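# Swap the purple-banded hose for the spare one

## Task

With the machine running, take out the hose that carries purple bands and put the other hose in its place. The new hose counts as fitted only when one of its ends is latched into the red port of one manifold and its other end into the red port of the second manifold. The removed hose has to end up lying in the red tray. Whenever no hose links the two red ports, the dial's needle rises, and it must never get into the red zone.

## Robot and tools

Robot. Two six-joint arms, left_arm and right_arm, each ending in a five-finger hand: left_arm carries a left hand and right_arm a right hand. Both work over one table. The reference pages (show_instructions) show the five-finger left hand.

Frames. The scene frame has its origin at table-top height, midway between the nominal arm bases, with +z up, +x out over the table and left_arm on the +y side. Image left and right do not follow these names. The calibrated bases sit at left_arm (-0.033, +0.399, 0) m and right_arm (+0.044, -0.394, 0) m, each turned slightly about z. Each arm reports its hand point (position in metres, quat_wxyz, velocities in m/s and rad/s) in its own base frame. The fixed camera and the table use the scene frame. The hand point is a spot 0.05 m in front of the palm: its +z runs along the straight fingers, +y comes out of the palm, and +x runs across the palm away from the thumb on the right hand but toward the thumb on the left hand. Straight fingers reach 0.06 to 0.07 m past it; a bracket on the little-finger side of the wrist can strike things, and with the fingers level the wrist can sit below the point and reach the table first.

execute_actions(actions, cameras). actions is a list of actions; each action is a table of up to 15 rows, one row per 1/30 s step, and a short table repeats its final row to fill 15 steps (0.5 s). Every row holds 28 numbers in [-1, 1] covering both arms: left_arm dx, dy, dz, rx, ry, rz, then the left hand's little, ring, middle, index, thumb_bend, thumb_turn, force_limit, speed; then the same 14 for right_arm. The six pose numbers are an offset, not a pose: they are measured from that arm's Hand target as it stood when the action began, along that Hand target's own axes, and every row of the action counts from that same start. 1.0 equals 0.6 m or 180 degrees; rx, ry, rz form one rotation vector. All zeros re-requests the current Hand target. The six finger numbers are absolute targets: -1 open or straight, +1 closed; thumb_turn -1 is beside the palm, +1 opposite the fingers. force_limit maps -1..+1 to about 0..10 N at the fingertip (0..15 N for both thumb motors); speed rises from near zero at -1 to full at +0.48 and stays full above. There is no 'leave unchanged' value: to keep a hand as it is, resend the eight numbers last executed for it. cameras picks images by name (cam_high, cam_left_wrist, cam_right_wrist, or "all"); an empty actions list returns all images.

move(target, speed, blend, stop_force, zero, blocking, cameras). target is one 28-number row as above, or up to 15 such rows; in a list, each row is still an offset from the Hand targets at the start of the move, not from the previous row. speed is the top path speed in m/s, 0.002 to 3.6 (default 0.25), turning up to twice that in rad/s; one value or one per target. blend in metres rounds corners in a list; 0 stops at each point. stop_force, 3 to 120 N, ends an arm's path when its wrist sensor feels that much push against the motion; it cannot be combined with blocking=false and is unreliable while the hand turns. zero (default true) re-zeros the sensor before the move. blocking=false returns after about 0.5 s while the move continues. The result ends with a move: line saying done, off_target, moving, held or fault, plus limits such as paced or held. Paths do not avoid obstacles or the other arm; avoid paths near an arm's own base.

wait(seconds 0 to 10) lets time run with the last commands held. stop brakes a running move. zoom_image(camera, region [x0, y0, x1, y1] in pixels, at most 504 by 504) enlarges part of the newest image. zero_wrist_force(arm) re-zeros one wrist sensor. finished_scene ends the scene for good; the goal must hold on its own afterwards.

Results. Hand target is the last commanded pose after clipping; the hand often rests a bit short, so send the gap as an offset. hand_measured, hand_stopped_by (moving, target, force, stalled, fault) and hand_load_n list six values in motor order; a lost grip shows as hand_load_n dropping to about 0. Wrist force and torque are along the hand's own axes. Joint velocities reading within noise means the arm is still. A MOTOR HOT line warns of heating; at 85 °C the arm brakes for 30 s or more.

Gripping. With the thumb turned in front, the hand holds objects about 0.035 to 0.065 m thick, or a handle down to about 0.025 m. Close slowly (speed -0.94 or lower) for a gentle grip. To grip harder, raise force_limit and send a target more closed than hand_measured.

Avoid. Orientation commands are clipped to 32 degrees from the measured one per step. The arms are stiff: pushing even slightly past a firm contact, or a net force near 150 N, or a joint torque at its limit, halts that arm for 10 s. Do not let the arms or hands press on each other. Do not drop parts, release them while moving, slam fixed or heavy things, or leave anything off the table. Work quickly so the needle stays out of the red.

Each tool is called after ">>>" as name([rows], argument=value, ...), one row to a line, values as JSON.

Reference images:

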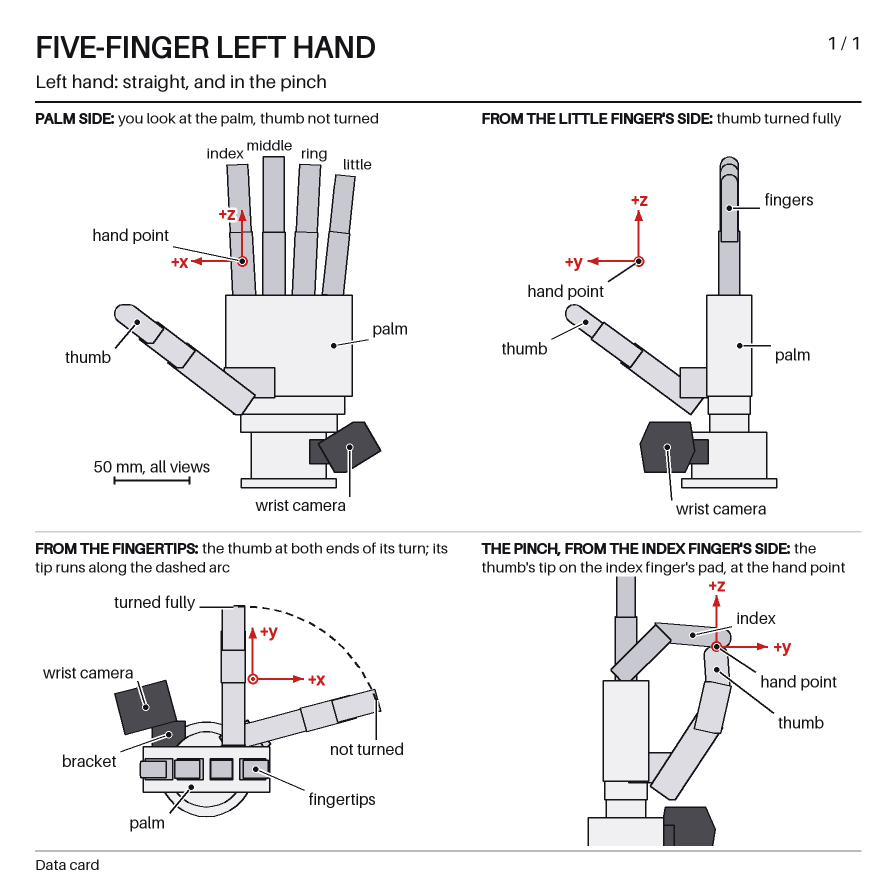

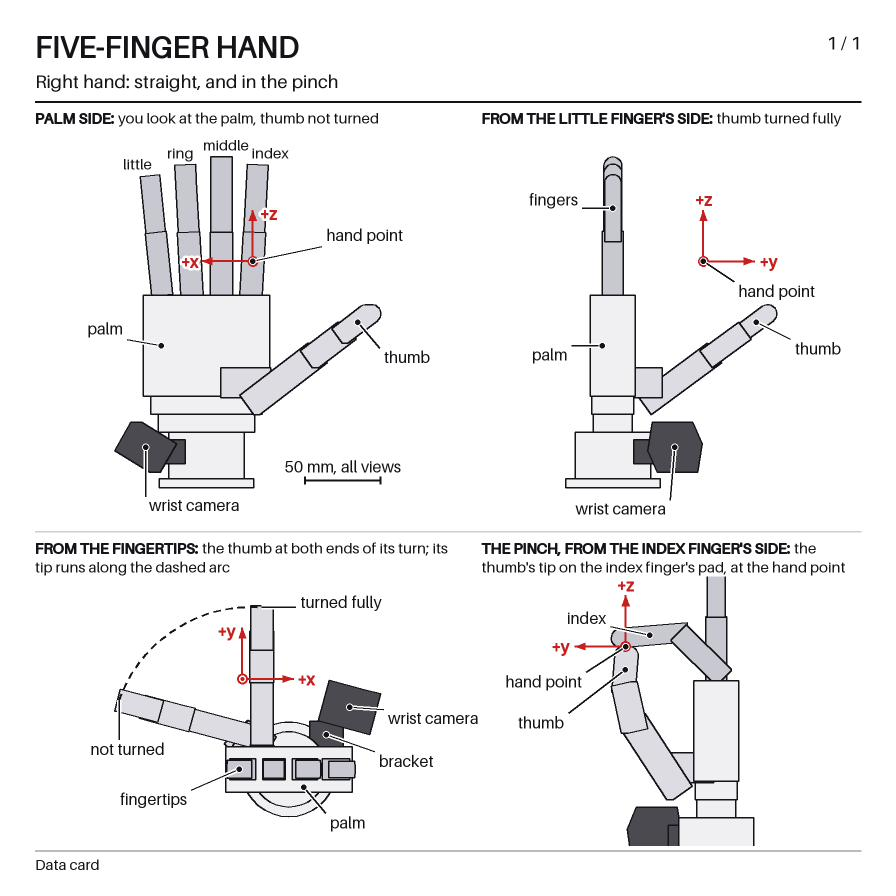

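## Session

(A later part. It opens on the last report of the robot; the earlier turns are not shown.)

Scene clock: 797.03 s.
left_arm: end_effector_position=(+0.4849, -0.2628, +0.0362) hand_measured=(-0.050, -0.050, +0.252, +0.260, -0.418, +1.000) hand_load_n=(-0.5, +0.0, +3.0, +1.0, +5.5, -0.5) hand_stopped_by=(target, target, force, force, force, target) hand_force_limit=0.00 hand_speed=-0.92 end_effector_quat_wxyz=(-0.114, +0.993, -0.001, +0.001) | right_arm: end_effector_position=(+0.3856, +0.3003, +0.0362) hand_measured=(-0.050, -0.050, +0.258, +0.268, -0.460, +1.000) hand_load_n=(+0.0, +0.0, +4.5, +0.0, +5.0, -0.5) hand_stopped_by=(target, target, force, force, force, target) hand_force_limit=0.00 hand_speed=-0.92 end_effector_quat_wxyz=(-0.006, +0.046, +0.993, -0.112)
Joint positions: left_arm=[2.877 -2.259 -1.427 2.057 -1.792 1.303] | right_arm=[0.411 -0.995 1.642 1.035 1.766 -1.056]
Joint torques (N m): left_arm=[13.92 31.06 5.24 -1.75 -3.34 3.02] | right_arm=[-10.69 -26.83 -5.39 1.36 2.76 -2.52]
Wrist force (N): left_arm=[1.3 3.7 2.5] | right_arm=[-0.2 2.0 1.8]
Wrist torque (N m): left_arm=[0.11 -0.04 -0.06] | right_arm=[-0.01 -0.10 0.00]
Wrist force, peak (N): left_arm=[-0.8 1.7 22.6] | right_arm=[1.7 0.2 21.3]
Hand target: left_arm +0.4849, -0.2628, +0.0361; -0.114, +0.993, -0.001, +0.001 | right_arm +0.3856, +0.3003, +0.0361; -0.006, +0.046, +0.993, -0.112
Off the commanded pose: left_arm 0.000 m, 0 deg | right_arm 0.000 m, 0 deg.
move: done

>>> move([
  [0, 0, 0, 0, 0, 0, 0.22, 0.22, 0.2, 0.2, -1, 1, 0, -0.3, 0, 0, 0, 0, 0, 0, 0.22, 0.22, 0.2, 0.2, -1, 1, 0, -0.3],
  [0, -0.1333, 0, 0, 0, 0, 0.22, 0.22, 0.2, 0.2, -1, 1, 0, -0.3, 0, -0.1333, 0, 0, 0, 0, 0.22, 0.22, 0.2, 0.2, -1, 1, 0, -0.3],
  [-0.0492, -0.212, -0.0943, 0, 0, 0, 0.22, 0.22, 0.2, 0.2, -1, 1, 0, -0.3, 0.0335, -0.2207, -0.093, 0, 0, 0, 0.22, 0.22, 0.2, 0.2, -1, 1, 0, -0.3],
  [-0.2048, -0.3328, -0.0322, 0, 0.0298, 0.1288, 0.22, 0.22, 0.2, 0.2, -1, 1, 0, -0.3, 0.4637, 0.0343, -0.1163, 0, 0.0256, 0.1109, 0.22, 0.22, 0.2, 0.2, -1, 1, 0, -0.3],
], blend=[0, 0.02, 0.03, 0], speed=0.35, cameras=["all"])

Scene clock: 824.83 s.
left_arm: end_effector_position=(+0.3625, -0.0723, +0.0999) hand_measured=(+0.220, +0.220, +0.200, +0.200, -1.000, +1.000) hand_load_n=(+0.0, +0.0, +0.5, -0.5, +0.0, +0.0) hand_stopped_by=(target, target, target, target, target, target) hand_force_limit=0.00 hand_speed=-0.30 end_effector_quat_wxyz=(-0.112, +0.972, -0.206, +0.025) | right_arm: end_effector_position=(+0.1120, +0.3617, +0.1000) hand_measured=(+0.220, +0.220, +0.200, +0.200, -1.000, +1.000) hand_load_n=(+0.0, +0.0, +0.0, +0.0, +0.0, +0.0) hand_stopped_by=(target, target, target, target, target, target) hand_force_limit=0.00 hand_speed=-0.30 end_effector_quat_wxyz=(-0.026, +0.222, +0.969, -0.109)
Joint positions: left_arm=[3.373 -1.758 -1.945 2.274 -1.752 2.233] | right_arm=[0.993 -1.243 1.869 1.169 1.596 -0.124]
Joint torques (N m): left_arm=[12.91 37.03 5.65 -0.56 2.34 2.63] | right_arm=[9.41 -17.74 -22.61 4.14 2.27 2.67]
Wrist force (N): left_arm=[0.2 -0.7 1.2] | right_arm=[0.4 -2.0 0.8]
Wrist torque (N m): left_arm=[-0.11 0.00 0.01] | right_arm=[-0.19 -0.06 -0.21]
Wrist force, peak (N): left_arm=[1.5 3.9 2.2] | right_arm=[-0.4 -3.3 0.1]
Hand target: left_arm +0.3625, -0.0723, +0.0999; -0.112, +0.972, -0.206, +0.025 | right_arm +0.1120, +0.3617, +0.1000; -0.026, +0.222, +0.969, -0.109
Off the commanded pose: left_arm 0.000 m, 0 deg | right_arm 0.000 m, 0 deg.
move: done
camera_calibration:
cam_left_wrist: T_world_to_cam=[[0.624248, 0.743268, 0.240556, -0.199793], [0.55772, -0.639619, 0.528996, -0.314886], [0.547049, -0.196062, -0.813816, -0.0201769], [0, 0, 0, 1]] pos_world=[0.311376, -0.0568628, 0.198214]
cam_right_wrist: T_world_to_cam=[[0.195657, 0.962731, -0.186729, -0.354933], [0.938753, -0.128791, 0.319618, -0.0703303], [0.283657, -0.237828, -0.928965, 0.259366], [0, 0, 0, 1]] pos_world=[0.0618969, 0.394332, 0.197144]

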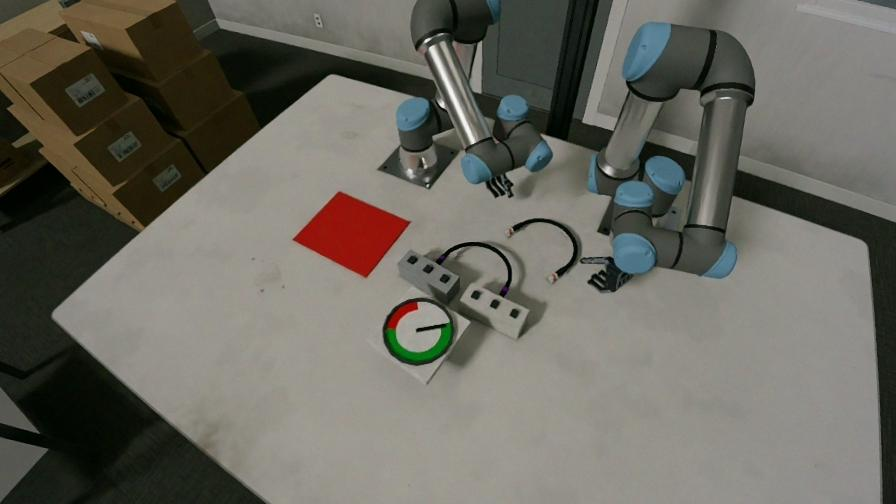

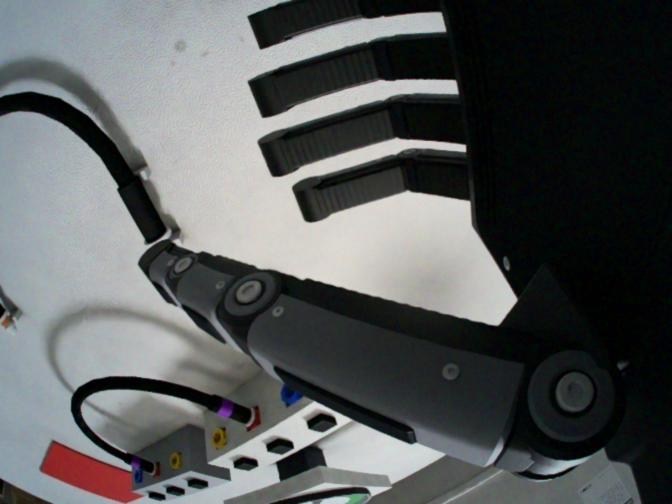

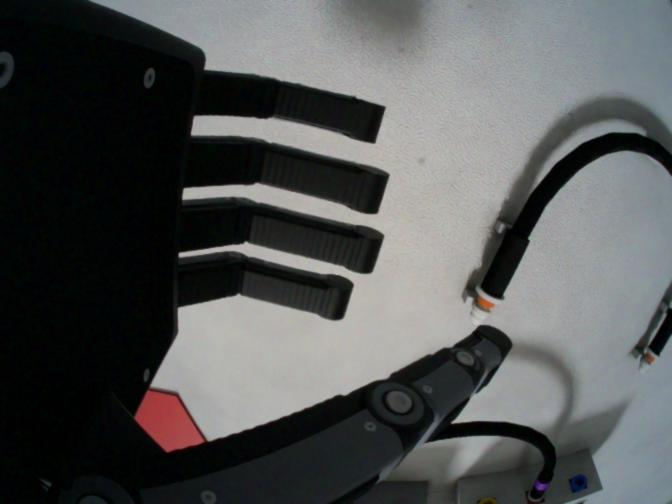

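>>> zoom_image(camera="cam_right_wrist", region=[420, 180, 600, 350])

>>> zoom_image(camera="cam_left_wrist", region=[60, 100, 240, 270])

>>> zoom_image(camera="cam_right_wrist", region=[600, 240, 672, 400])

Scaled by 2.800 from the camera's 672x504 image, which has a finer 960x720 frame.

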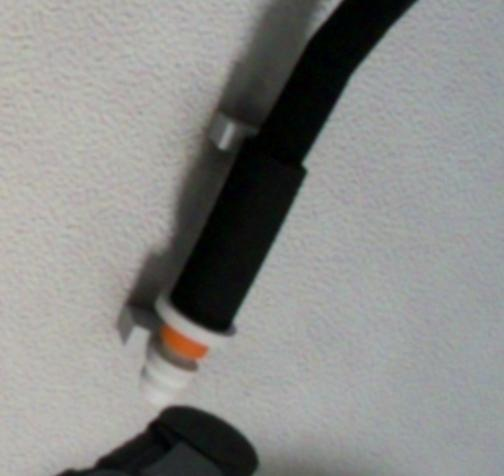

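Scaled by 2.800 from the camera's 672x504 image, which has a finer 960x720 frame.

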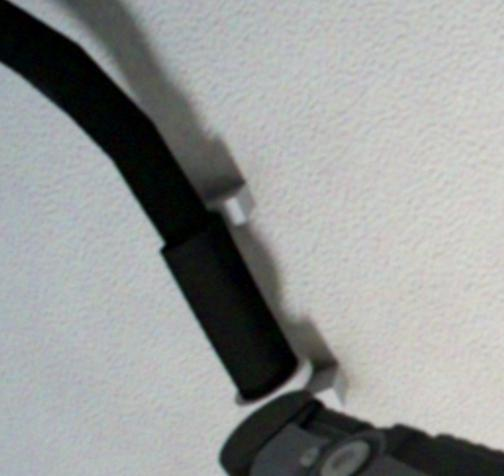

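Scaled by 3.150 from the camera's 672x504 image, which has a finer 960x720 frame.

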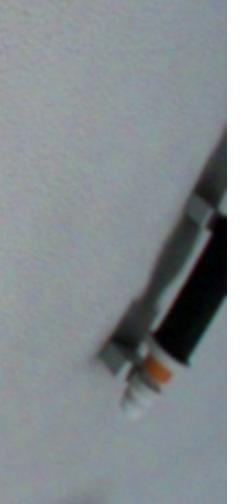

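>>> move([
  [0.0113, 0.0262, 0.102, 0, 0, 0, 0.22, 0.22, 0.2, 0.2, -1, 1, 0, -0.3, 0.0142, 0.015, 0.1047, 0, 0, 0, 0.22, 0.22, 0.2, 0.2, -1, 1, 0, -0.3],
  [0.0103, 0.1262, 0.1018, 0, 0, 0, 0.22, 0.22, 0.2, 0.2, -1, 1, 0, -0.3, 0.0125, 0.1148, 0.1052, 0, 0, 0, 0.22, 0.22, 0.2, 0.2, -1, 1, 0, -0.3],
], blend=[0.01, 0], speed=0.15, cameras=["all"])

>>> zoom_image(camera="cam_left_wrist", region=[140, 60, 400, 280])

>>> zoom_image(camera="cam_right_wrist", region=[300, 120, 560, 380])

Scene clock: 878.20 s.
left_arm: end_effector_position=(+0.3439, -0.1295, +0.0231) hand_measured=(+0.220, +0.220, +0.200, +0.200, -1.000, +1.000) hand_load_n=(+0.0, +0.0, +0.0, +0.0, +0.0, +0.0) hand_stopped_by=(target, target, target, target, target, target) hand_force_limit=0.00 hand_speed=-0.30 end_effector_quat_wxyz=(-0.112, +0.972, -0.206, +0.025) | right_arm: end_effector_position=(+0.1282, +0.4128, +0.0232) hand_measured=(+0.220, +0.220, +0.200, +0.200, -1.000, +1.000) hand_load_n=(+0.0, +0.0, +0.0, +0.0, +0.0, +0.0) hand_stopped_by=(target, target, target, target, target, target) hand_force_limit=0.00 hand_speed=-0.30 end_effector_quat_wxyz=(-0.026, +0.222, +0.969, -0.109)
Joint positions: left_arm=[3.199 -1.88 -2.042 2.46 -1.774 2.057] | right_arm=[1.028 -1.019 1.764 1.05 1.589 -0.09]
Joint torques (N m): left_arm=[-11.32 14.25 12.7 -0.98 -3.32 -3.18] | right_arm=[9.94 -25.27 -20.12 3.93 0.44 2.53]
Wrist force (N): left_arm=[0.6 -0.7 1.0] | right_arm=[0.2 -1.4 0.5]
Wrist torque (N m): left_arm=[-0.10 -0.05 0.09] | right_arm=[-0.07 -0.03 -0.20]
Wrist force, peak (N): left_arm=[0.7 -1.2 1.8] | right_arm=[0.2 -2.6 1.0]
Hand target: left_arm +0.3439, -0.1296, +0.0232; -0.112, +0.972, -0.206, +0.025 | right_arm +0.1282, +0.4128, +0.0232; -0.026, +0.222, +0.969, -0.109
Off the commanded pose: left_arm 0.000 m, 0 deg | right_arm 0.000 m, 0 deg.
move: done
camera_calibration:
cam_left_wrist: T_world_to_cam=[[0.624337, 0.743236, 0.240424, -0.12723], [0.557744, -0.639628, 0.528959, -0.300528], [0.546923, -0.196153, -0.813879, -0.0836022], [0, 0, 0, 1]] pos_world=[0.292776, -0.114063, 0.121514]
cam_right_wrist: T_world_to_cam=[[0.195662, 0.962726, -0.186747, -0.421654], [0.93878, -0.128813, 0.319531, -0.0543599], [0.283565, -0.237834, -0.928992, 0.195499], [0, 0, 0, 1]] pos_world=[0.0780968, 0.445432, 0.120244]

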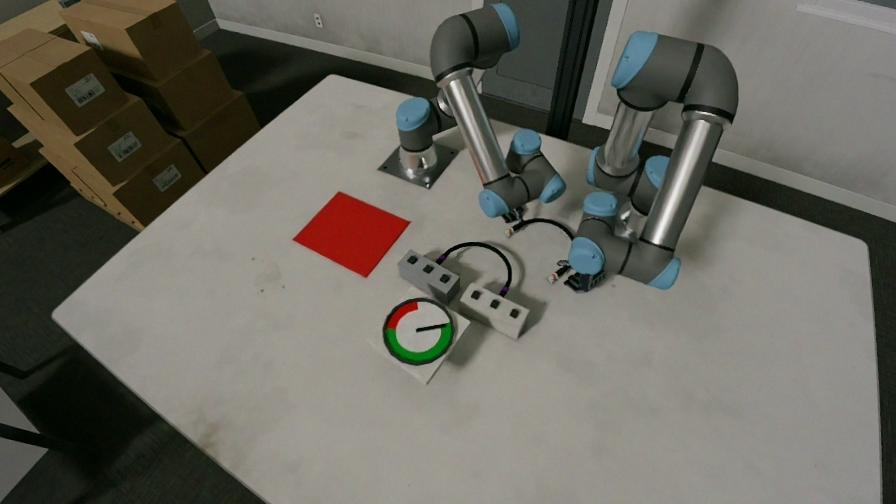

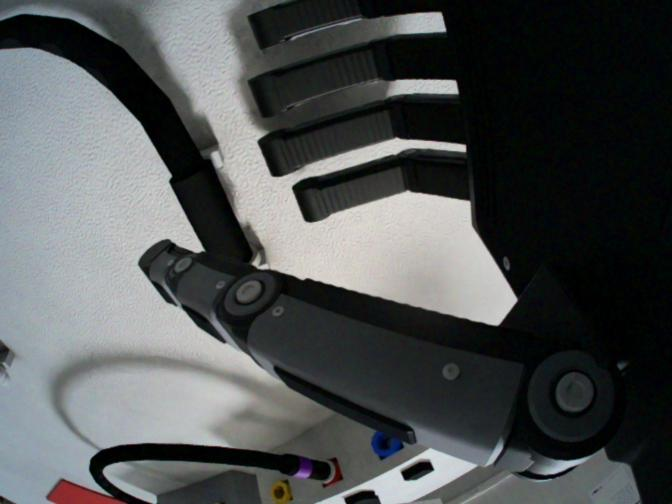

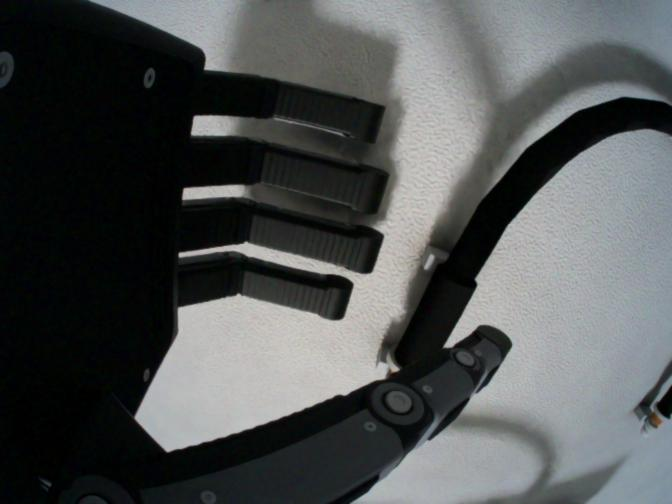

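Scaled by 1.938 from the camera's 672x504 image, which has a finer 960x720 frame.

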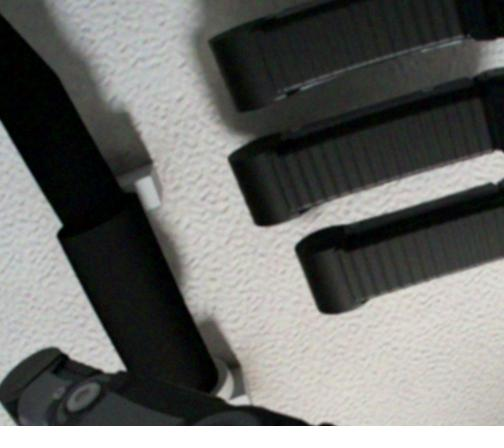

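Scaled by 1.938 from the camera's 672x504 image, which has a finer 960x720 frame.

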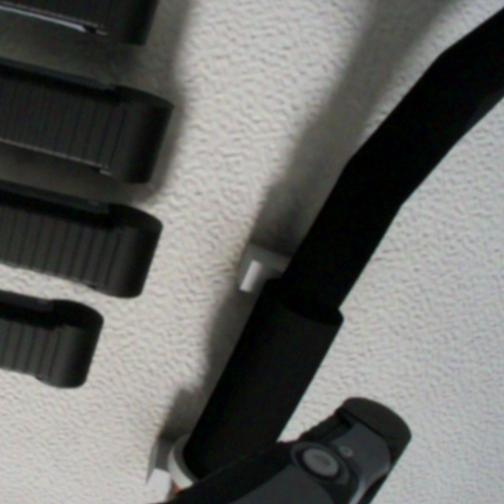

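>>> execute_actions([
  [[0,0,0,0,0,0,1,1,1,0.2,-1,1,-1,0.3,0,0,0,0,0,0,1,1,1,0.2,-1,1,-1,0.3]],
  [[-0.0083,0,0,0,0,0,1,1,1,0.2,-1,1,-1,0.3,0.0083,0,0,0,0,0,1,1,1,0.2,-1,1,-1,0.3]],
], cameras=["all"])

Scene clock: 970.53 s.
left_arm: end_effector_position=(+0.3394, -0.1276, +0.0231) hand_measured=(+1.000, +1.000, +1.000, +0.200, -1.000, +1.000) hand_load_n=(+0.0, +0.0, +0.0, +0.0, +0.0, +0.0) hand_stopped_by=(target, target, target, target, target, target) hand_force_limit=-1.00 hand_speed=0.30 end_effector_quat_wxyz=(-0.112, +0.972, -0.206, +0.025) | right_arm: end_effector_position=(+0.1237, +0.4150, +0.0232) hand_measured=(+1.000, +1.000, +1.000, +0.200, -1.000, +1.000) hand_load_n=(+0.0, +0.5, +0.0, +0.0, +0.0, +0.0) hand_stopped_by=(target, target, target, target, target, target) hand_force_limit=-1.00 hand_speed=0.30 end_effector_quat_wxyz=(-0.026, +0.222, +0.969, -0.109)
Joint positions: left_arm=[3.206 -1.87 -2.057 2.466 -1.773 2.065] | right_arm=[1.04 -1.016 1.76 1.052 1.586 -0.078]
Joint torques (N m): left_arm=[13.73 38.35 2.96 -0.58 2.34 2.82] | right_arm=[9.87 -24.38 -20.53 3.88 -2.26 2.56]
Wrist force (N): left_arm=[0.7 -0.9 1.1] | right_arm=[0.3 -1.7 0.5]
Wrist torque (N m): left_arm=[-0.13 -0.06 0.04] | right_arm=[-0.12 -0.04 -0.20]
Wrist force, peak (N): left_arm=[1.5 -0.7 1.0] | right_arm=[0.3 -2.0 0.6]
Hand target: left_arm +0.3394, -0.1276, +0.0231; -0.112, +0.972, -0.206, +0.025 | right_arm +0.1237, +0.4150, +0.0232; -0.026, +0.222, +0.969, -0.109
Off the commanded pose: left_arm 0.000 m, 0 deg | right_arm 0.000 m, 0 deg.
Step readings (end_effector_position of left_arm | right_arm):
0: (+0.3439, -0.1296, +0.0232) | (+0.1282, +0.4128, +0.0232)
1: (+0.3439, -0.1296, +0.0232) | (+0.1282, +0.4128, +0.0232)
2: (+0.3439, -0.1296, +0.0232) | (+0.1282, +0.4128, +0.0232)
4: (+0.3439, -0.1296, +0.0232) | (+0.1282, +0.4128, +0.0232)
8: (+0.3440, -0.1296, +0.0232) | (+0.1282, +0.4128, +0.0232)
15: (+0.3440, -0.1296, +0.0232) | (+0.1282, +0.4128, +0.0232)
16: (+0.3439, -0.1296, +0.0232) | (+0.1282, +0.4129, +0.0232)
17: (+0.3432, -0.1293, +0.0232) | (+0.1276, +0.4132, +0.0232)
19: (+0.3413, -0.1284, +0.0231) | (+0.1255, +0.4141, +0.0232)
23: (+0.3398, -0.1278, +0.0231) | (+0.1241, +0.4148, +0.0232)
30: (+0.3394, -0.1276, +0.0231) | (+0.1238, +0.4150, +0.0232)
camera_calibration:
cam_left_wrist: T_world_to_cam=[[0.624248, 0.743268, 0.240556, -0.125894], [0.55772, -0.639619, 0.528996, -0.296735], [0.547049, -0.196062, -0.813816, -0.0807824], [0, 0, 0, 1]] pos_world=[0.288276, -0.112063, 0.121514]
cam_right_wrist: T_world_to_cam=[[0.195708, 0.962701, -0.186829, -0.422874], [0.938736, -0.1288, 0.319664, -0.0498712], [0.283677, -0.237944, -0.928929, 0.197332], [0, 0, 0, 1]] pos_world=[0.073597, 0.447632, 0.120244]

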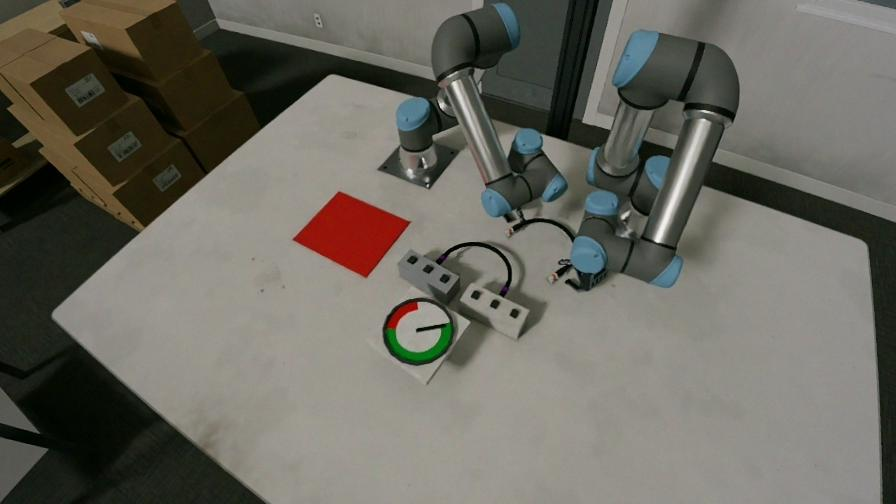

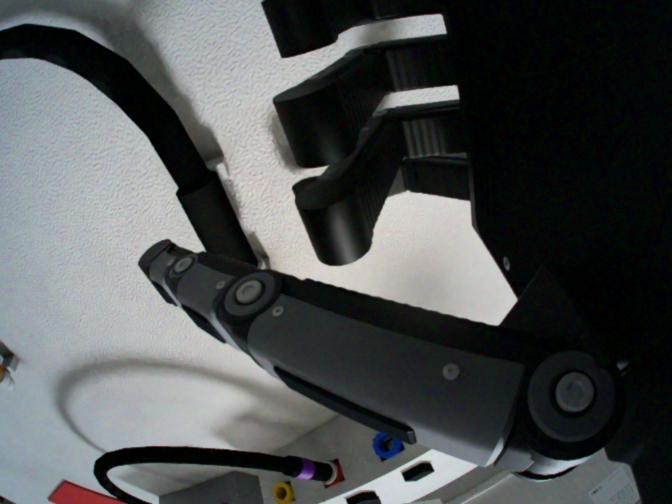

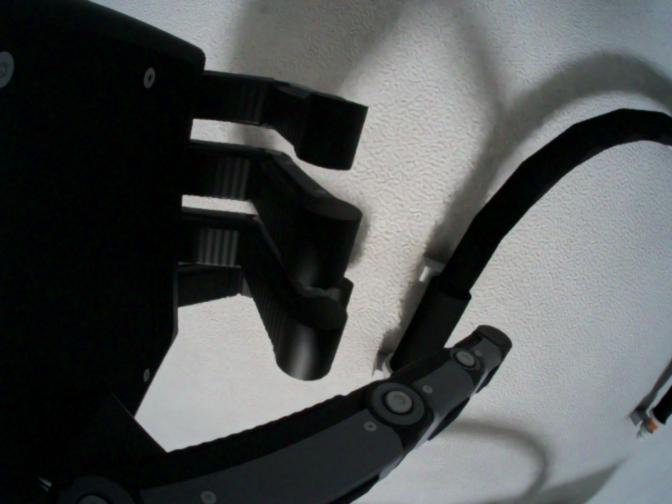

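>>> zoom_image(camera="cam_left_wrist", region=[120, 100, 480, 370])

>>> zoom_image(camera="cam_right_wrist", region=[200, 170, 560, 440])

Scaled by 1.400 from the camera's 672x504 image, which has a finer 960x720 frame.

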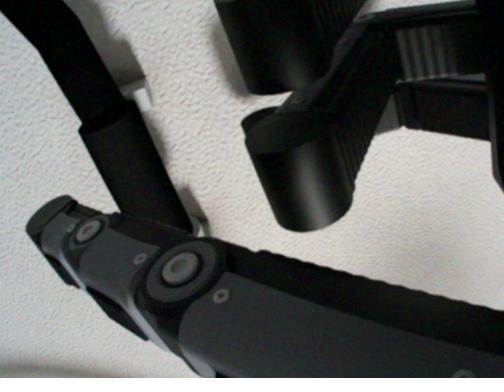

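Scaled by 1.400 from the camera's 672x504 image, which has a finer 960x720 frame.

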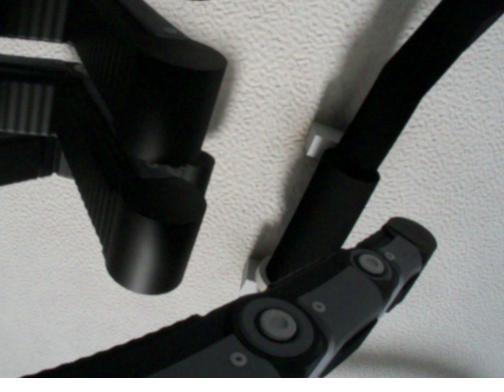

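>>> move(target=[0,0.05,0,0,0,0,1,1,1,0.2,-1,1,-1,0.3,0,0.05,0,0,0,0,1,1,1,0.2,-1,1,-1,0.3], speed=0.05, stop_force=6, cameras=["all"])

Scene clock: 1009.47 s.
left_arm: end_effector_position=(+0.3275, -0.1543, +0.0163) hand_measured=(+1.000, +1.000, +1.000, +0.200, -1.000, +1.000) hand_load_n=(+0.0, +0.0, +0.0, +0.0, +0.0, +0.0) hand_stopped_by=(target, target, target, target, target, target) hand_force_limit=-1.00 hand_speed=0.30 end_effector_quat_wxyz=(-0.112, +0.972, -0.206, +0.025) | right_arm: end_effector_position=(+0.1365, +0.4413, +0.0165) hand_measured=(+1.000, +1.000, +1.000, +0.200, -1.000, +1.000) hand_load_n=(+0.0, +0.0, +0.0, +0.0, +0.0, +0.0) hand_stopped_by=(target, target, target, target, target, target) hand_force_limit=-1.00 hand_speed=0.30 end_effector_quat_wxyz=(-0.026, +0.222, +0.969, -0.109)
Joint positions: left_arm=[3.119 -1.885 -2.066 2.472 -1.782 1.976] | right_arm=[1.045 -0.953 1.668 1.08 1.585 -0.073]
Joint torques (N m): left_arm=[-11.75 13.72 9.53 -0.88 -3.38 -2.82] | right_arm=[11.11 -27.09 -21.26 3.87 -1.89 2.54]
Wrist force (N): left_arm=[1.0 -0.6 1.0] | right_arm=[0.3 -1.4 1.1]
Wrist torque (N m): left_arm=[-0.05 -0.12 0.10] | right_arm=[-0.10 -0.06 -0.14]
Wrist force, peak (N): left_arm=[0.7 -0.8 1.7] | right_arm=[0.1 -1.8 1.0]
Hand target: left_arm +0.3275, -0.1543, +0.0163; -0.112, +0.972, -0.206, +0.025 | right_arm +0.1365, +0.4413, +0.0165; -0.026, +0.222, +0.969, -0.109
Off the commanded pose: left_arm 0.000 m, 0 deg | right_arm 0.000 m, 0 deg.
move: done
camera_calibration:
cam_left_wrist: T_world_to_cam=[[0.624248, 0.743268, 0.240556, -0.0969605], [0.55772, -0.639619, 0.528996, -0.303526], [0.547049, -0.196062, -0.813816, -0.0851227], [0, 0, 0, 1]] pos_world=[0.276376, -0.138763, 0.114614]
cam_right_wrist: T_world_to_cam=[[0.195708, 0.962701, -0.186829, -0.45195], [0.938736, -0.1288, 0.319664, -0.0563578], [0.283677, -0.237944, -0.928929, 0.193735], [0, 0, 0, 1]] pos_world=[0.086397, 0.473932, 0.113544]

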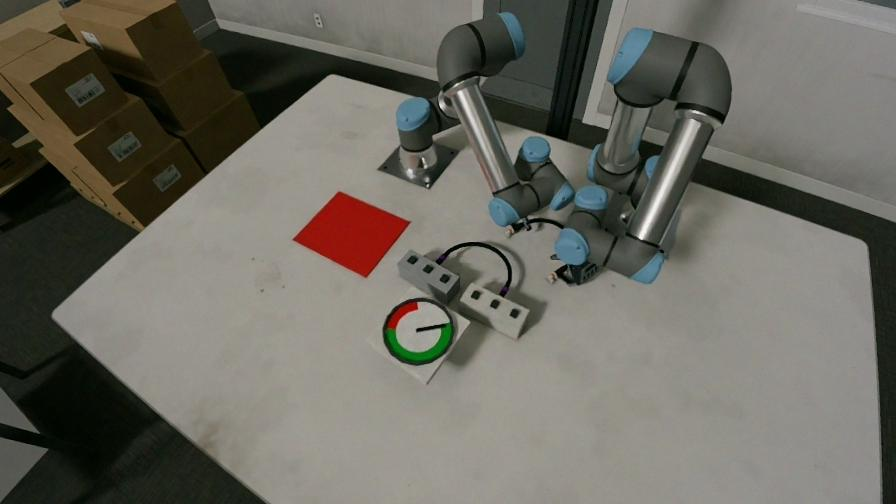

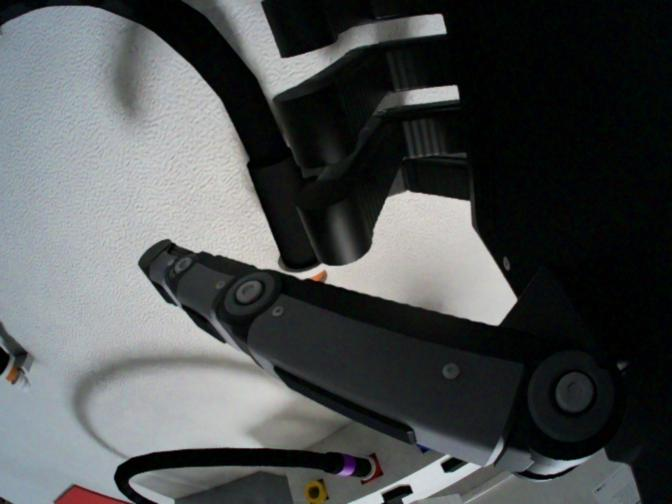

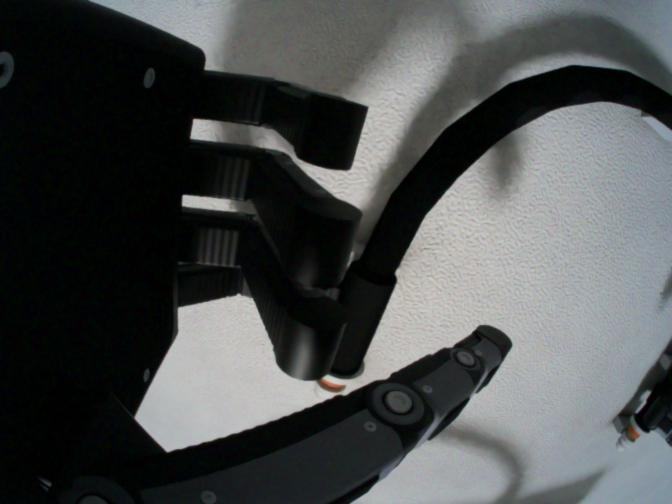

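>>> execute_actions([
  [[0,0,0,0,0,0,1,1,1,0.26,-1,1,0,-0.3,0,0,0,0,0,0,1,1,1,0.26,-1,1,0,-0.3]],
  [[0,0,0,0,0,0,1,1,1,0.26,-0.6,1,0,-0.6,0,0,0,0,0,0,1,1,1,0.26,-0.6,1,0,-0.6]],
  [[0,0,0,0,0,0,1,1,1,0.26,-0.6,1,0,-0.6,0,0,0,0,0,0,1,1,1,0.26,-0.6,1,0,-0.6]],
  [[0,0,0,0,0,0,1,1,1,0.26,-0.25,1,0,-0.9,0,0,0,0,0,0,1,1,1,0.26,-0.25,1,0,-0.9]],
  [[0,0,0,0,0,0,1,1,1,0.26,-0.25,1,0,-0.9,0,0,0,0,0,0,1,1,1,0.26,-0.25,1,0,-0.9]],
  [[0,0,0,0,0,0,1,1,1,0.26,-0.25,1,0,-0.9,0,0,0,0,0,0,1,1,1,0.26,-0.25,1,0,-0.9]],
  [[0,0,0,0,0,0,1,1,1,0.26,-0.25,1,0,-0.9,0,0,0,0,0,0,1,1,1,0.26,-0.25,1,0,-0.9]],
], cameras=["all"])

Scene clock: 1019.90 s.
left_arm: end_effector_position=(+0.3275, -0.1543, +0.0163) hand_measured=(+1.000, +1.000, +1.000, +0.260, -0.496, +1.000) hand_load_n=(+0.0, +0.0, -0.5, +1.5, +7.0, +1.5) hand_stopped_by=(target, target, target, target, force, target) hand_force_limit=0.00 hand_speed=-0.90 end_effector_quat_wxyz=(-0.112, +0.972, -0.206, +0.025) | right_arm: end_effector_position=(+0.1365, +0.4413, +0.0165) hand_measured=(+1.000, +1.000, +1.000, +0.260, -0.506, +1.000) hand_load_n=(+0.5, +0.0, -1.0, +1.0, +7.5, +1.0) hand_stopped_by=(target, target, target, target, force, target) hand_force_limit=0.00 hand_speed=-0.90 end_effector_quat_wxyz=(-0.026, +0.222, +0.969, -0.109)
Joint positions: left_arm=[3.119 -1.885 -2.066 2.472 -1.782 1.976] | right_arm=[1.045 -0.953 1.668 1.08 1.585 -0.073]
Joint torques (N m): left_arm=[-10.6 16.33 16.33 -3.02 -2.91 -2.62] | right_arm=[9.23 -32.97 -17.89 2.24 -0.93 2.59]
Wrist force (N): left_arm=[0.9 -0.7 -0.9] | right_arm=[0.4 -1.1 -2.5]
Wrist torque (N m): left_arm=[-0.09 -0.12 0.10] | right_arm=[-0.08 -0.04 -0.11]
Wrist force, peak (N): left_arm=[0.7 -1.0 1.5] | right_arm=[0.6 -1.4 -3.0]
Hand target: left_arm +0.3275, -0.1543, +0.0163; -0.112, +0.972, -0.206, +0.025 | right_arm +0.1365, +0.4413, +0.0165; -0.026, +0.222, +0.969, -0.109
Off the commanded pose: left_arm 0.000 m, 0 deg | right_arm 0.000 m, 0 deg.
Step readings (end_effector_position of left_arm | right_arm):
0: (+0.3275, -0.1543, +0.0163) | (+0.1365, +0.4413, +0.0165)
1: (+0.3275, -0.1543, +0.0163) | (+0.1365, +0.4413, +0.0165)
2: (+0.3275, -0.1543, +0.0163) | (+0.1365, +0.4413, +0.0165)
4: (+0.3275, -0.1543, +0.0163) | (+0.1365, +0.4413, +0.0165)
8: (+0.3275, -0.1543, +0.0163) | (+0.1365, +0.4413, +0.0165)
15: (+0.3275, -0.1543, +0.0163) | (+0.1365, +0.4413, +0.0165)
16: (+0.3275, -0.1543, +0.0163) | (+0.1365, +0.4413, +0.0165)
17: (+0.3275, -0.1543, +0.0163) | (+0.1365, +0.4413, +0.0165)
19: (+0.3275, -0.1543, +0.0163) | (+0.1365, +0.4413, +0.0165)
23: (+0.3275, -0.1543, +0.0163) | (+0.1365, +0.4413, +0.0165)
30: (+0.3275, -0.1543, +0.0163) | (+0.1365, +0.4413, +0.0165)
31: (+0.3275, -0.1543, +0.0163) | (+0.1365, +0.4413, +0.0165)
32: (+0.3275, -0.1543, +0.0163) | (+0.1365, +0.4413, +0.0165)
34: (+0.3275, -0.1543, +0.0163) | (+0.1365, +0.4413, +0.0165)
38: (+0.3275, -0.1543, +0.0163) | (+0.1365, +0.4413, +0.0165)
45: (+0.3275, -0.1543, +0.0163) | (+0.1365, +0.4413, +0.0165)
46: (+0.3275, -0.1543, +0.0163) | (+0.1365, +0.4413, +0.0165)
47: (+0.3275, -0.1543, +0.0163) | (+0.1365, +0.4413, +0.0165)
49: (+0.3275, -0.1543, +0.0163) | (+0.1365, +0.4413, +0.0165)
53: (+0.3275, -0.1543, +0.0163) | (+0.1365, +0.4413, +0.0165)
60: (+0.3275, -0.1543, +0.0163) | (+0.1365, +0.4413, +0.0165)
61: (+0.3275, -0.1543, +0.0163) | (+0.1365, +0.4413, +0.0165)
62: (+0.3275, -0.1543, +0.0163) | (+0.1365, +0.4413, +0.0165)
64: (+0.3275, -0.1543, +0.0163) | (+0.1365, +0.4413, +0.0165)
68: (+0.3275, -0.1543, +0.0163) | (+0.1365, +0.4413, +0.0165)
75: (+0.3275, -0.1543, +0.0163) | (+0.1365, +0.4413, +0.0165)
76: (+0.3275, -0.1543, +0.0163) | (+0.1365, +0.4413, +0.0165)
77: (+0.3275, -0.1543, +0.0163) | (+0.1365, +0.4413, +0.0165)
79: (+0.3275, -0.1543, +0.0163) | (+0.1365, +0.4413, +0.0165)
83: (+0.3275, -0.1543, +0.0163) | (+0.1365, +0.4413, +0.0165)
90: (+0.3275, -0.1543, +0.0163) | (+0.1365, +0.4413, +0.0165)
91: (+0.3275, -0.1543, +0.0163) | (+0.1365, +0.4413, +0.0165)
92: (+0.3275, -0.1543, +0.0163) | (+0.1365, +0.4413, +0.0165)
94: (+0.3275, -0.1543, +0.0163) | (+0.1365, +0.4413, +0.0165)
98: (+0.3275, -0.1543, +0.0163) | (+0.1365, +0.4413, +0.0165)
105: (+0.3275, -0.1543, +0.0163) | (+0.1365, +0.4413, +0.0165)
camera_calibration:
cam_left_wrist: T_world_to_cam=[[0.624248, 0.743268, 0.240556, -0.0969605], [0.55772, -0.639619, 0.528996, -0.303526], [0.547049, -0.196062, -0.813816, -0.0851227], [0, 0, 0, 1]] pos_world=[0.276376, -0.138763, 0.114614]
cam_right_wrist: T_world_to_cam=[[0.195708, 0.962701, -0.186829, -0.45195], [0.938736, -0.1288, 0.319664, -0.0563578], [0.283677, -0.237944, -0.928929, 0.193735], [0, 0, 0, 1]] pos_world=[0.086397, 0.473932, 0.113544]

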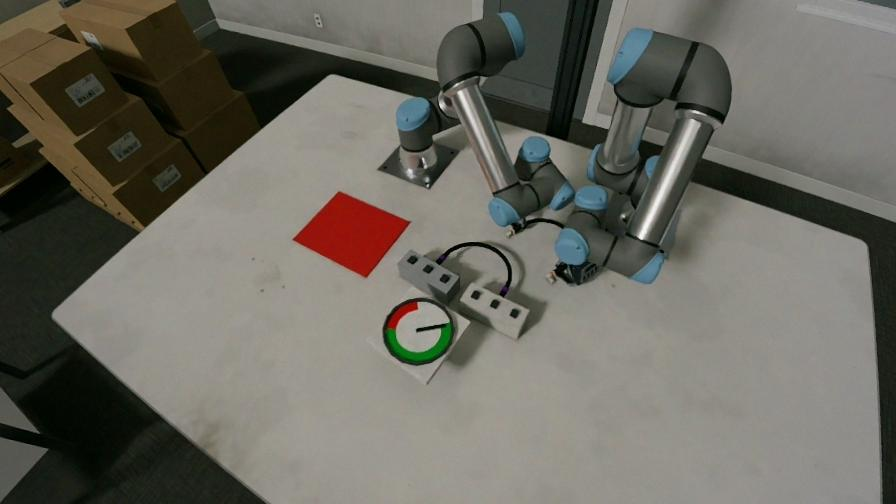

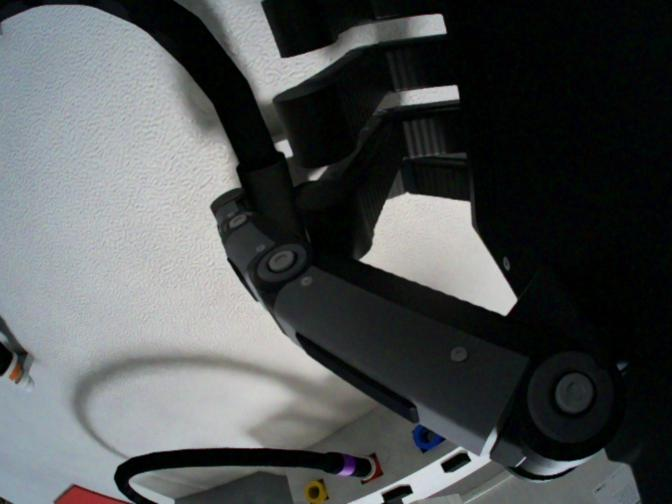

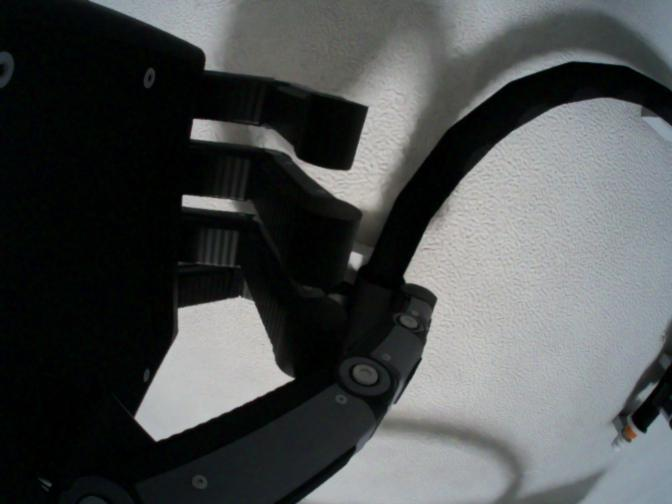

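>>> execute_actions([
  [[0,0,0,0,0,0,1,1,1,0.36,-0.3,1,0.6,-0.92,0,0,0,0,0,0,1,1,1,0.36,-0.3,1,0.6,-0.92]],
  [[0,0,0,0,0,0,1,1,1,0.36,-0.3,1,0.6,-0.92,0,0,0,0,0,0,1,1,1,0.36,-0.3,1,0.6,-0.92]],
  [[0,0,0,0,0,0,1,1,1,0.36,-0.3,1,0.6,-0.92,0,0,0,0,0,0,1,1,1,0.36,-0.3,1,0.6,-0.92]],
], cameras=["cam_left_wrist","cam_right_wrist"])

Scene clock: 1026.67 s.
left_arm: end_effector_position=(+0.3275, -0.1543, +0.0163) hand_measured=(+1.000, +1.000, +1.000, +0.294, -0.492, +1.000) hand_load_n=(+0.0, +0.0, -0.5, +7.5, +14.5, +0.5) hand_stopped_by=(target, target, target, force, force, target) hand_force_limit=0.60 hand_speed=-0.92 end_effector_quat_wxyz=(-0.112, +0.972, -0.206, +0.025) | right_arm: end_effector_position=(+0.1365, +0.4413, +0.0165) hand_measured=(+1.000, +1.000, +1.000, +0.280, -0.502, +1.000) hand_load_n=(+0.0, +0.0, -1.0, +7.5, +12.0, -0.5) hand_stopped_by=(target, target, target, force, force, target) hand_force_limit=0.60 hand_speed=-0.92 end_effector_quat_wxyz=(-0.026, +0.222, +0.969, -0.109)
Joint positions: left_arm=[3.119 -1.885 -2.066 2.472 -1.782 1.976] | right_arm=[1.045 -0.953 1.668 1.08 1.585 -0.073]
Joint torques (N m): left_arm=[-7.88 20.54 16.97 -3.08 -2.61 -2.69] | right_arm=[10.98 -40.08 -13.98 2.06 -0.87 2.76]
Wrist force (N): left_arm=[0.6 -0.5 1.1] | right_arm=[0.4 -1.1 1.1]
Wrist torque (N m): left_arm=[-0.07 -0.08 0.08] | right_arm=[-0.09 -0.05 -0.12]
Wrist force, peak (N): left_arm=[0.9 -0.8 -1.2] | right_arm=[0.6 -1.3 -3.0]
Hand target: left_arm +0.3275, -0.1543, +0.0163; -0.112, +0.972, -0.206, +0.025 | right_arm +0.1365, +0.4413, +0.0165; -0.026, +0.222, +0.969, -0.109
Off the commanded pose: left_arm 0.000 m, 0 deg | right_arm 0.000 m, 0 deg.
Step readings (end_effector_position of left_arm | right_arm):
0: (+0.3275, -0.1543, +0.0163) | (+0.1365, +0.4413, +0.0165)
1: (+0.3275, -0.1543, +0.0163) | (+0.1365, +0.4413, +0.0165)
2: (+0.3275, -0.1543, +0.0163) | (+0.1365, +0.4413, +0.0165)
4: (+0.3275, -0.1543, +0.0163) | (+0.1365, +0.4413, +0.0165)
8: (+0.3275, -0.1543, +0.0163) | (+0.1365, +0.4413, +0.0165)
15: (+0.3275, -0.1543, +0.0163) | (+0.1365, +0.4413, +0.0165)
16: (+0.3275, -0.1543, +0.0163) | (+0.1365, +0.4413, +0.0165)
17: (+0.3275, -0.1543, +0.0163) | (+0.1365, +0.4413, +0.0165)
19: (+0.3275, -0.1543, +0.0163) | (+0.1365, +0.4413, +0.0165)
23: (+0.3275, -0.1543, +0.0163) | (+0.1365, +0.4413, +0.0165)
30: (+0.3275, -0.1543, +0.0163) | (+0.1365, +0.4413, +0.0165)
31: (+0.3275, -0.1543, +0.0163) | (+0.1365, +0.4413, +0.0165)
32: (+0.3275, -0.1543, +0.0163) | (+0.1365, +0.4413, +0.0165)
34: (+0.3275, -0.1543, +0.0163) | (+0.1365, +0.4413, +0.0165)
38: (+0.3275, -0.1543, +0.0163) | (+0.1365, +0.4413, +0.0165)
45: (+0.3275, -0.1543, +0.0163) | (+0.1365, +0.4413, +0.0165)
camera_calibration:
cam_left_wrist: T_world_to_cam=[[0.624248, 0.743268, 0.240556, -0.0969605], [0.55772, -0.639619, 0.528996, -0.303526], [0.547049, -0.196062, -0.813816, -0.0851227], [0, 0, 0, 1]] pos_world=[0.276376, -0.138763, 0.114614]
cam_right_wrist: T_world_to_cam=[[0.195708, 0.962701, -0.186829, -0.45195], [0.938736, -0.1288, 0.319664, -0.0563578], [0.283677, -0.237944, -0.928929, 0.193735], [0, 0, 0, 1]] pos_world=[0.086397, 0.473932, 0.113544]
Images, in order (width x height): cam_left_wrist 672x504, cam_right_wrist 672x504.

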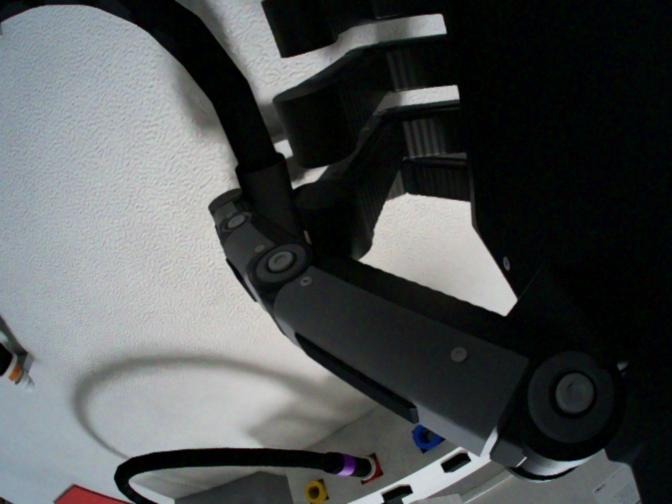

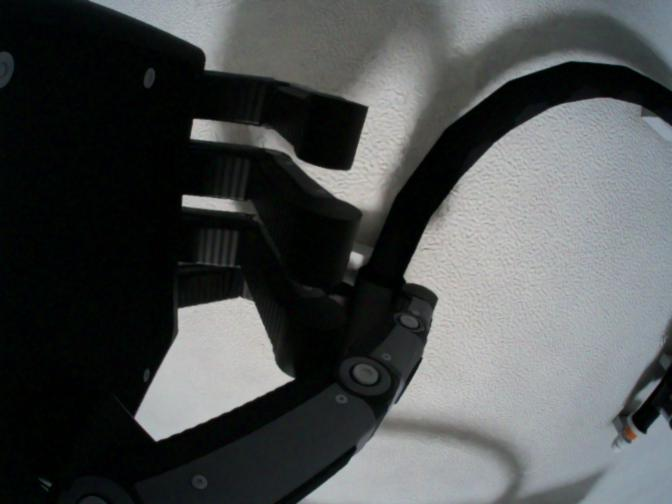

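>>> move(target=[0.0001,-0.0114,-0.0487,0,0,0,1,1,1,0.36,-0.3,1,0.6,-0.92,0.0001,-0.0111,-0.0488,0,0,0,1,1,1,0.36,-0.3,1,0.6,-0.92], speed=0.05, cameras=["all"])

Scene clock: 1031.07 s.
left_arm: end_effector_position=(+0.3275, -0.1543, +0.0463) hand_measured=(+1.000, +1.000, +1.000, +0.294, -0.492, +1.000) hand_load_n=(+0.0, +0.0, -0.5, +7.5, +14.5, -0.5) hand_stopped_by=(target, target, target, force, force, target) hand_force_limit=0.60 hand_speed=-0.92 end_effector_quat_wxyz=(-0.112, +0.972, -0.206, +0.025) | right_arm: end_effector_position=(+0.1365, +0.4414, +0.0465) hand_measured=(+1.000, +1.000, +1.000, +0.280, -0.502, +1.000) hand_load_n=(+0.0, +0.0, -0.5, +6.0, +11.5, -0.5) hand_stopped_by=(target, target, target, force, force, target) hand_force_limit=0.60 hand_speed=-0.92 end_effector_quat_wxyz=(-0.026, +0.222, +0.969, -0.109)
Joint positions: left_arm=[3.119 -1.83 -2.038 2.389 -1.782 1.976] | right_arm=[1.045 -0.998 1.649 1.144 1.585 -0.073]
Joint torques (N m): left_arm=[-4.73 35.93 19.49 -3.61 -1.05 -1.96] | right_arm=[3.28 -44.93 -22.18 4.03 0.01 0.87]
Wrist force (N): left_arm=[1.1 -0.6 1.2] | right_arm=[0.3 -1.5 1.3]
Wrist torque (N m): left_arm=[-0.09 -0.12 0.10] | right_arm=[-0.13 -0.05 -0.17]
Wrist force, peak (N): left_arm=[0.8 -0.7 1.7] | right_arm=[0.5 -1.4 1.7]
Hand target: left_arm +0.3276, -0.1542, +0.0463; -0.112, +0.972, -0.206, +0.025 | right_arm +0.1365, +0.4414, +0.0465; -0.026, +0.222, +0.969, -0.109
Off the commanded pose: left_arm 0.000 m, 0 deg | right_arm 0.000 m, 0 deg.
move: done
camera_calibration:
cam_left_wrist: T_world_to_cam=[[0.624248, 0.743268, 0.240556, -0.104177], [0.55772, -0.639619, 0.528996, -0.319396], [0.547049, -0.196062, -0.813816, -0.0607082], [0, 0, 0, 1]] pos_world=[0.276376, -0.138763, 0.144614]
cam_right_wrist: T_world_to_cam=[[0.195708, 0.962701, -0.186829, -0.446441], [0.938736, -0.1288, 0.319664, -0.0659349], [0.283677, -0.237944, -0.928929, 0.221627], [0, 0, 0, 1]] pos_world=[0.086397, 0.474032, 0.143544]

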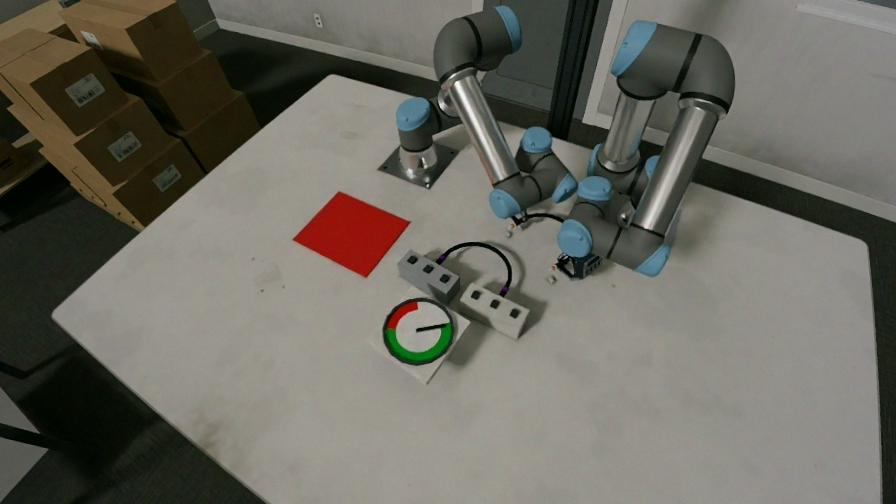

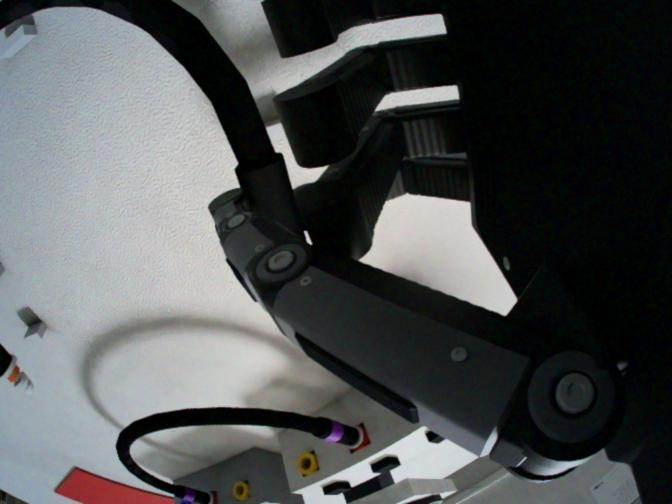

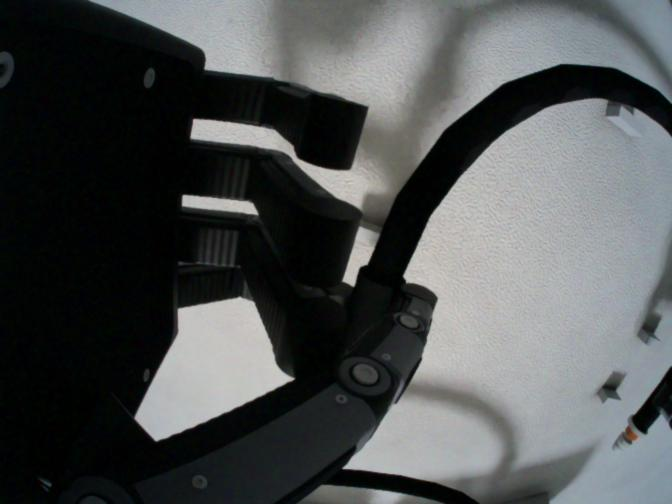

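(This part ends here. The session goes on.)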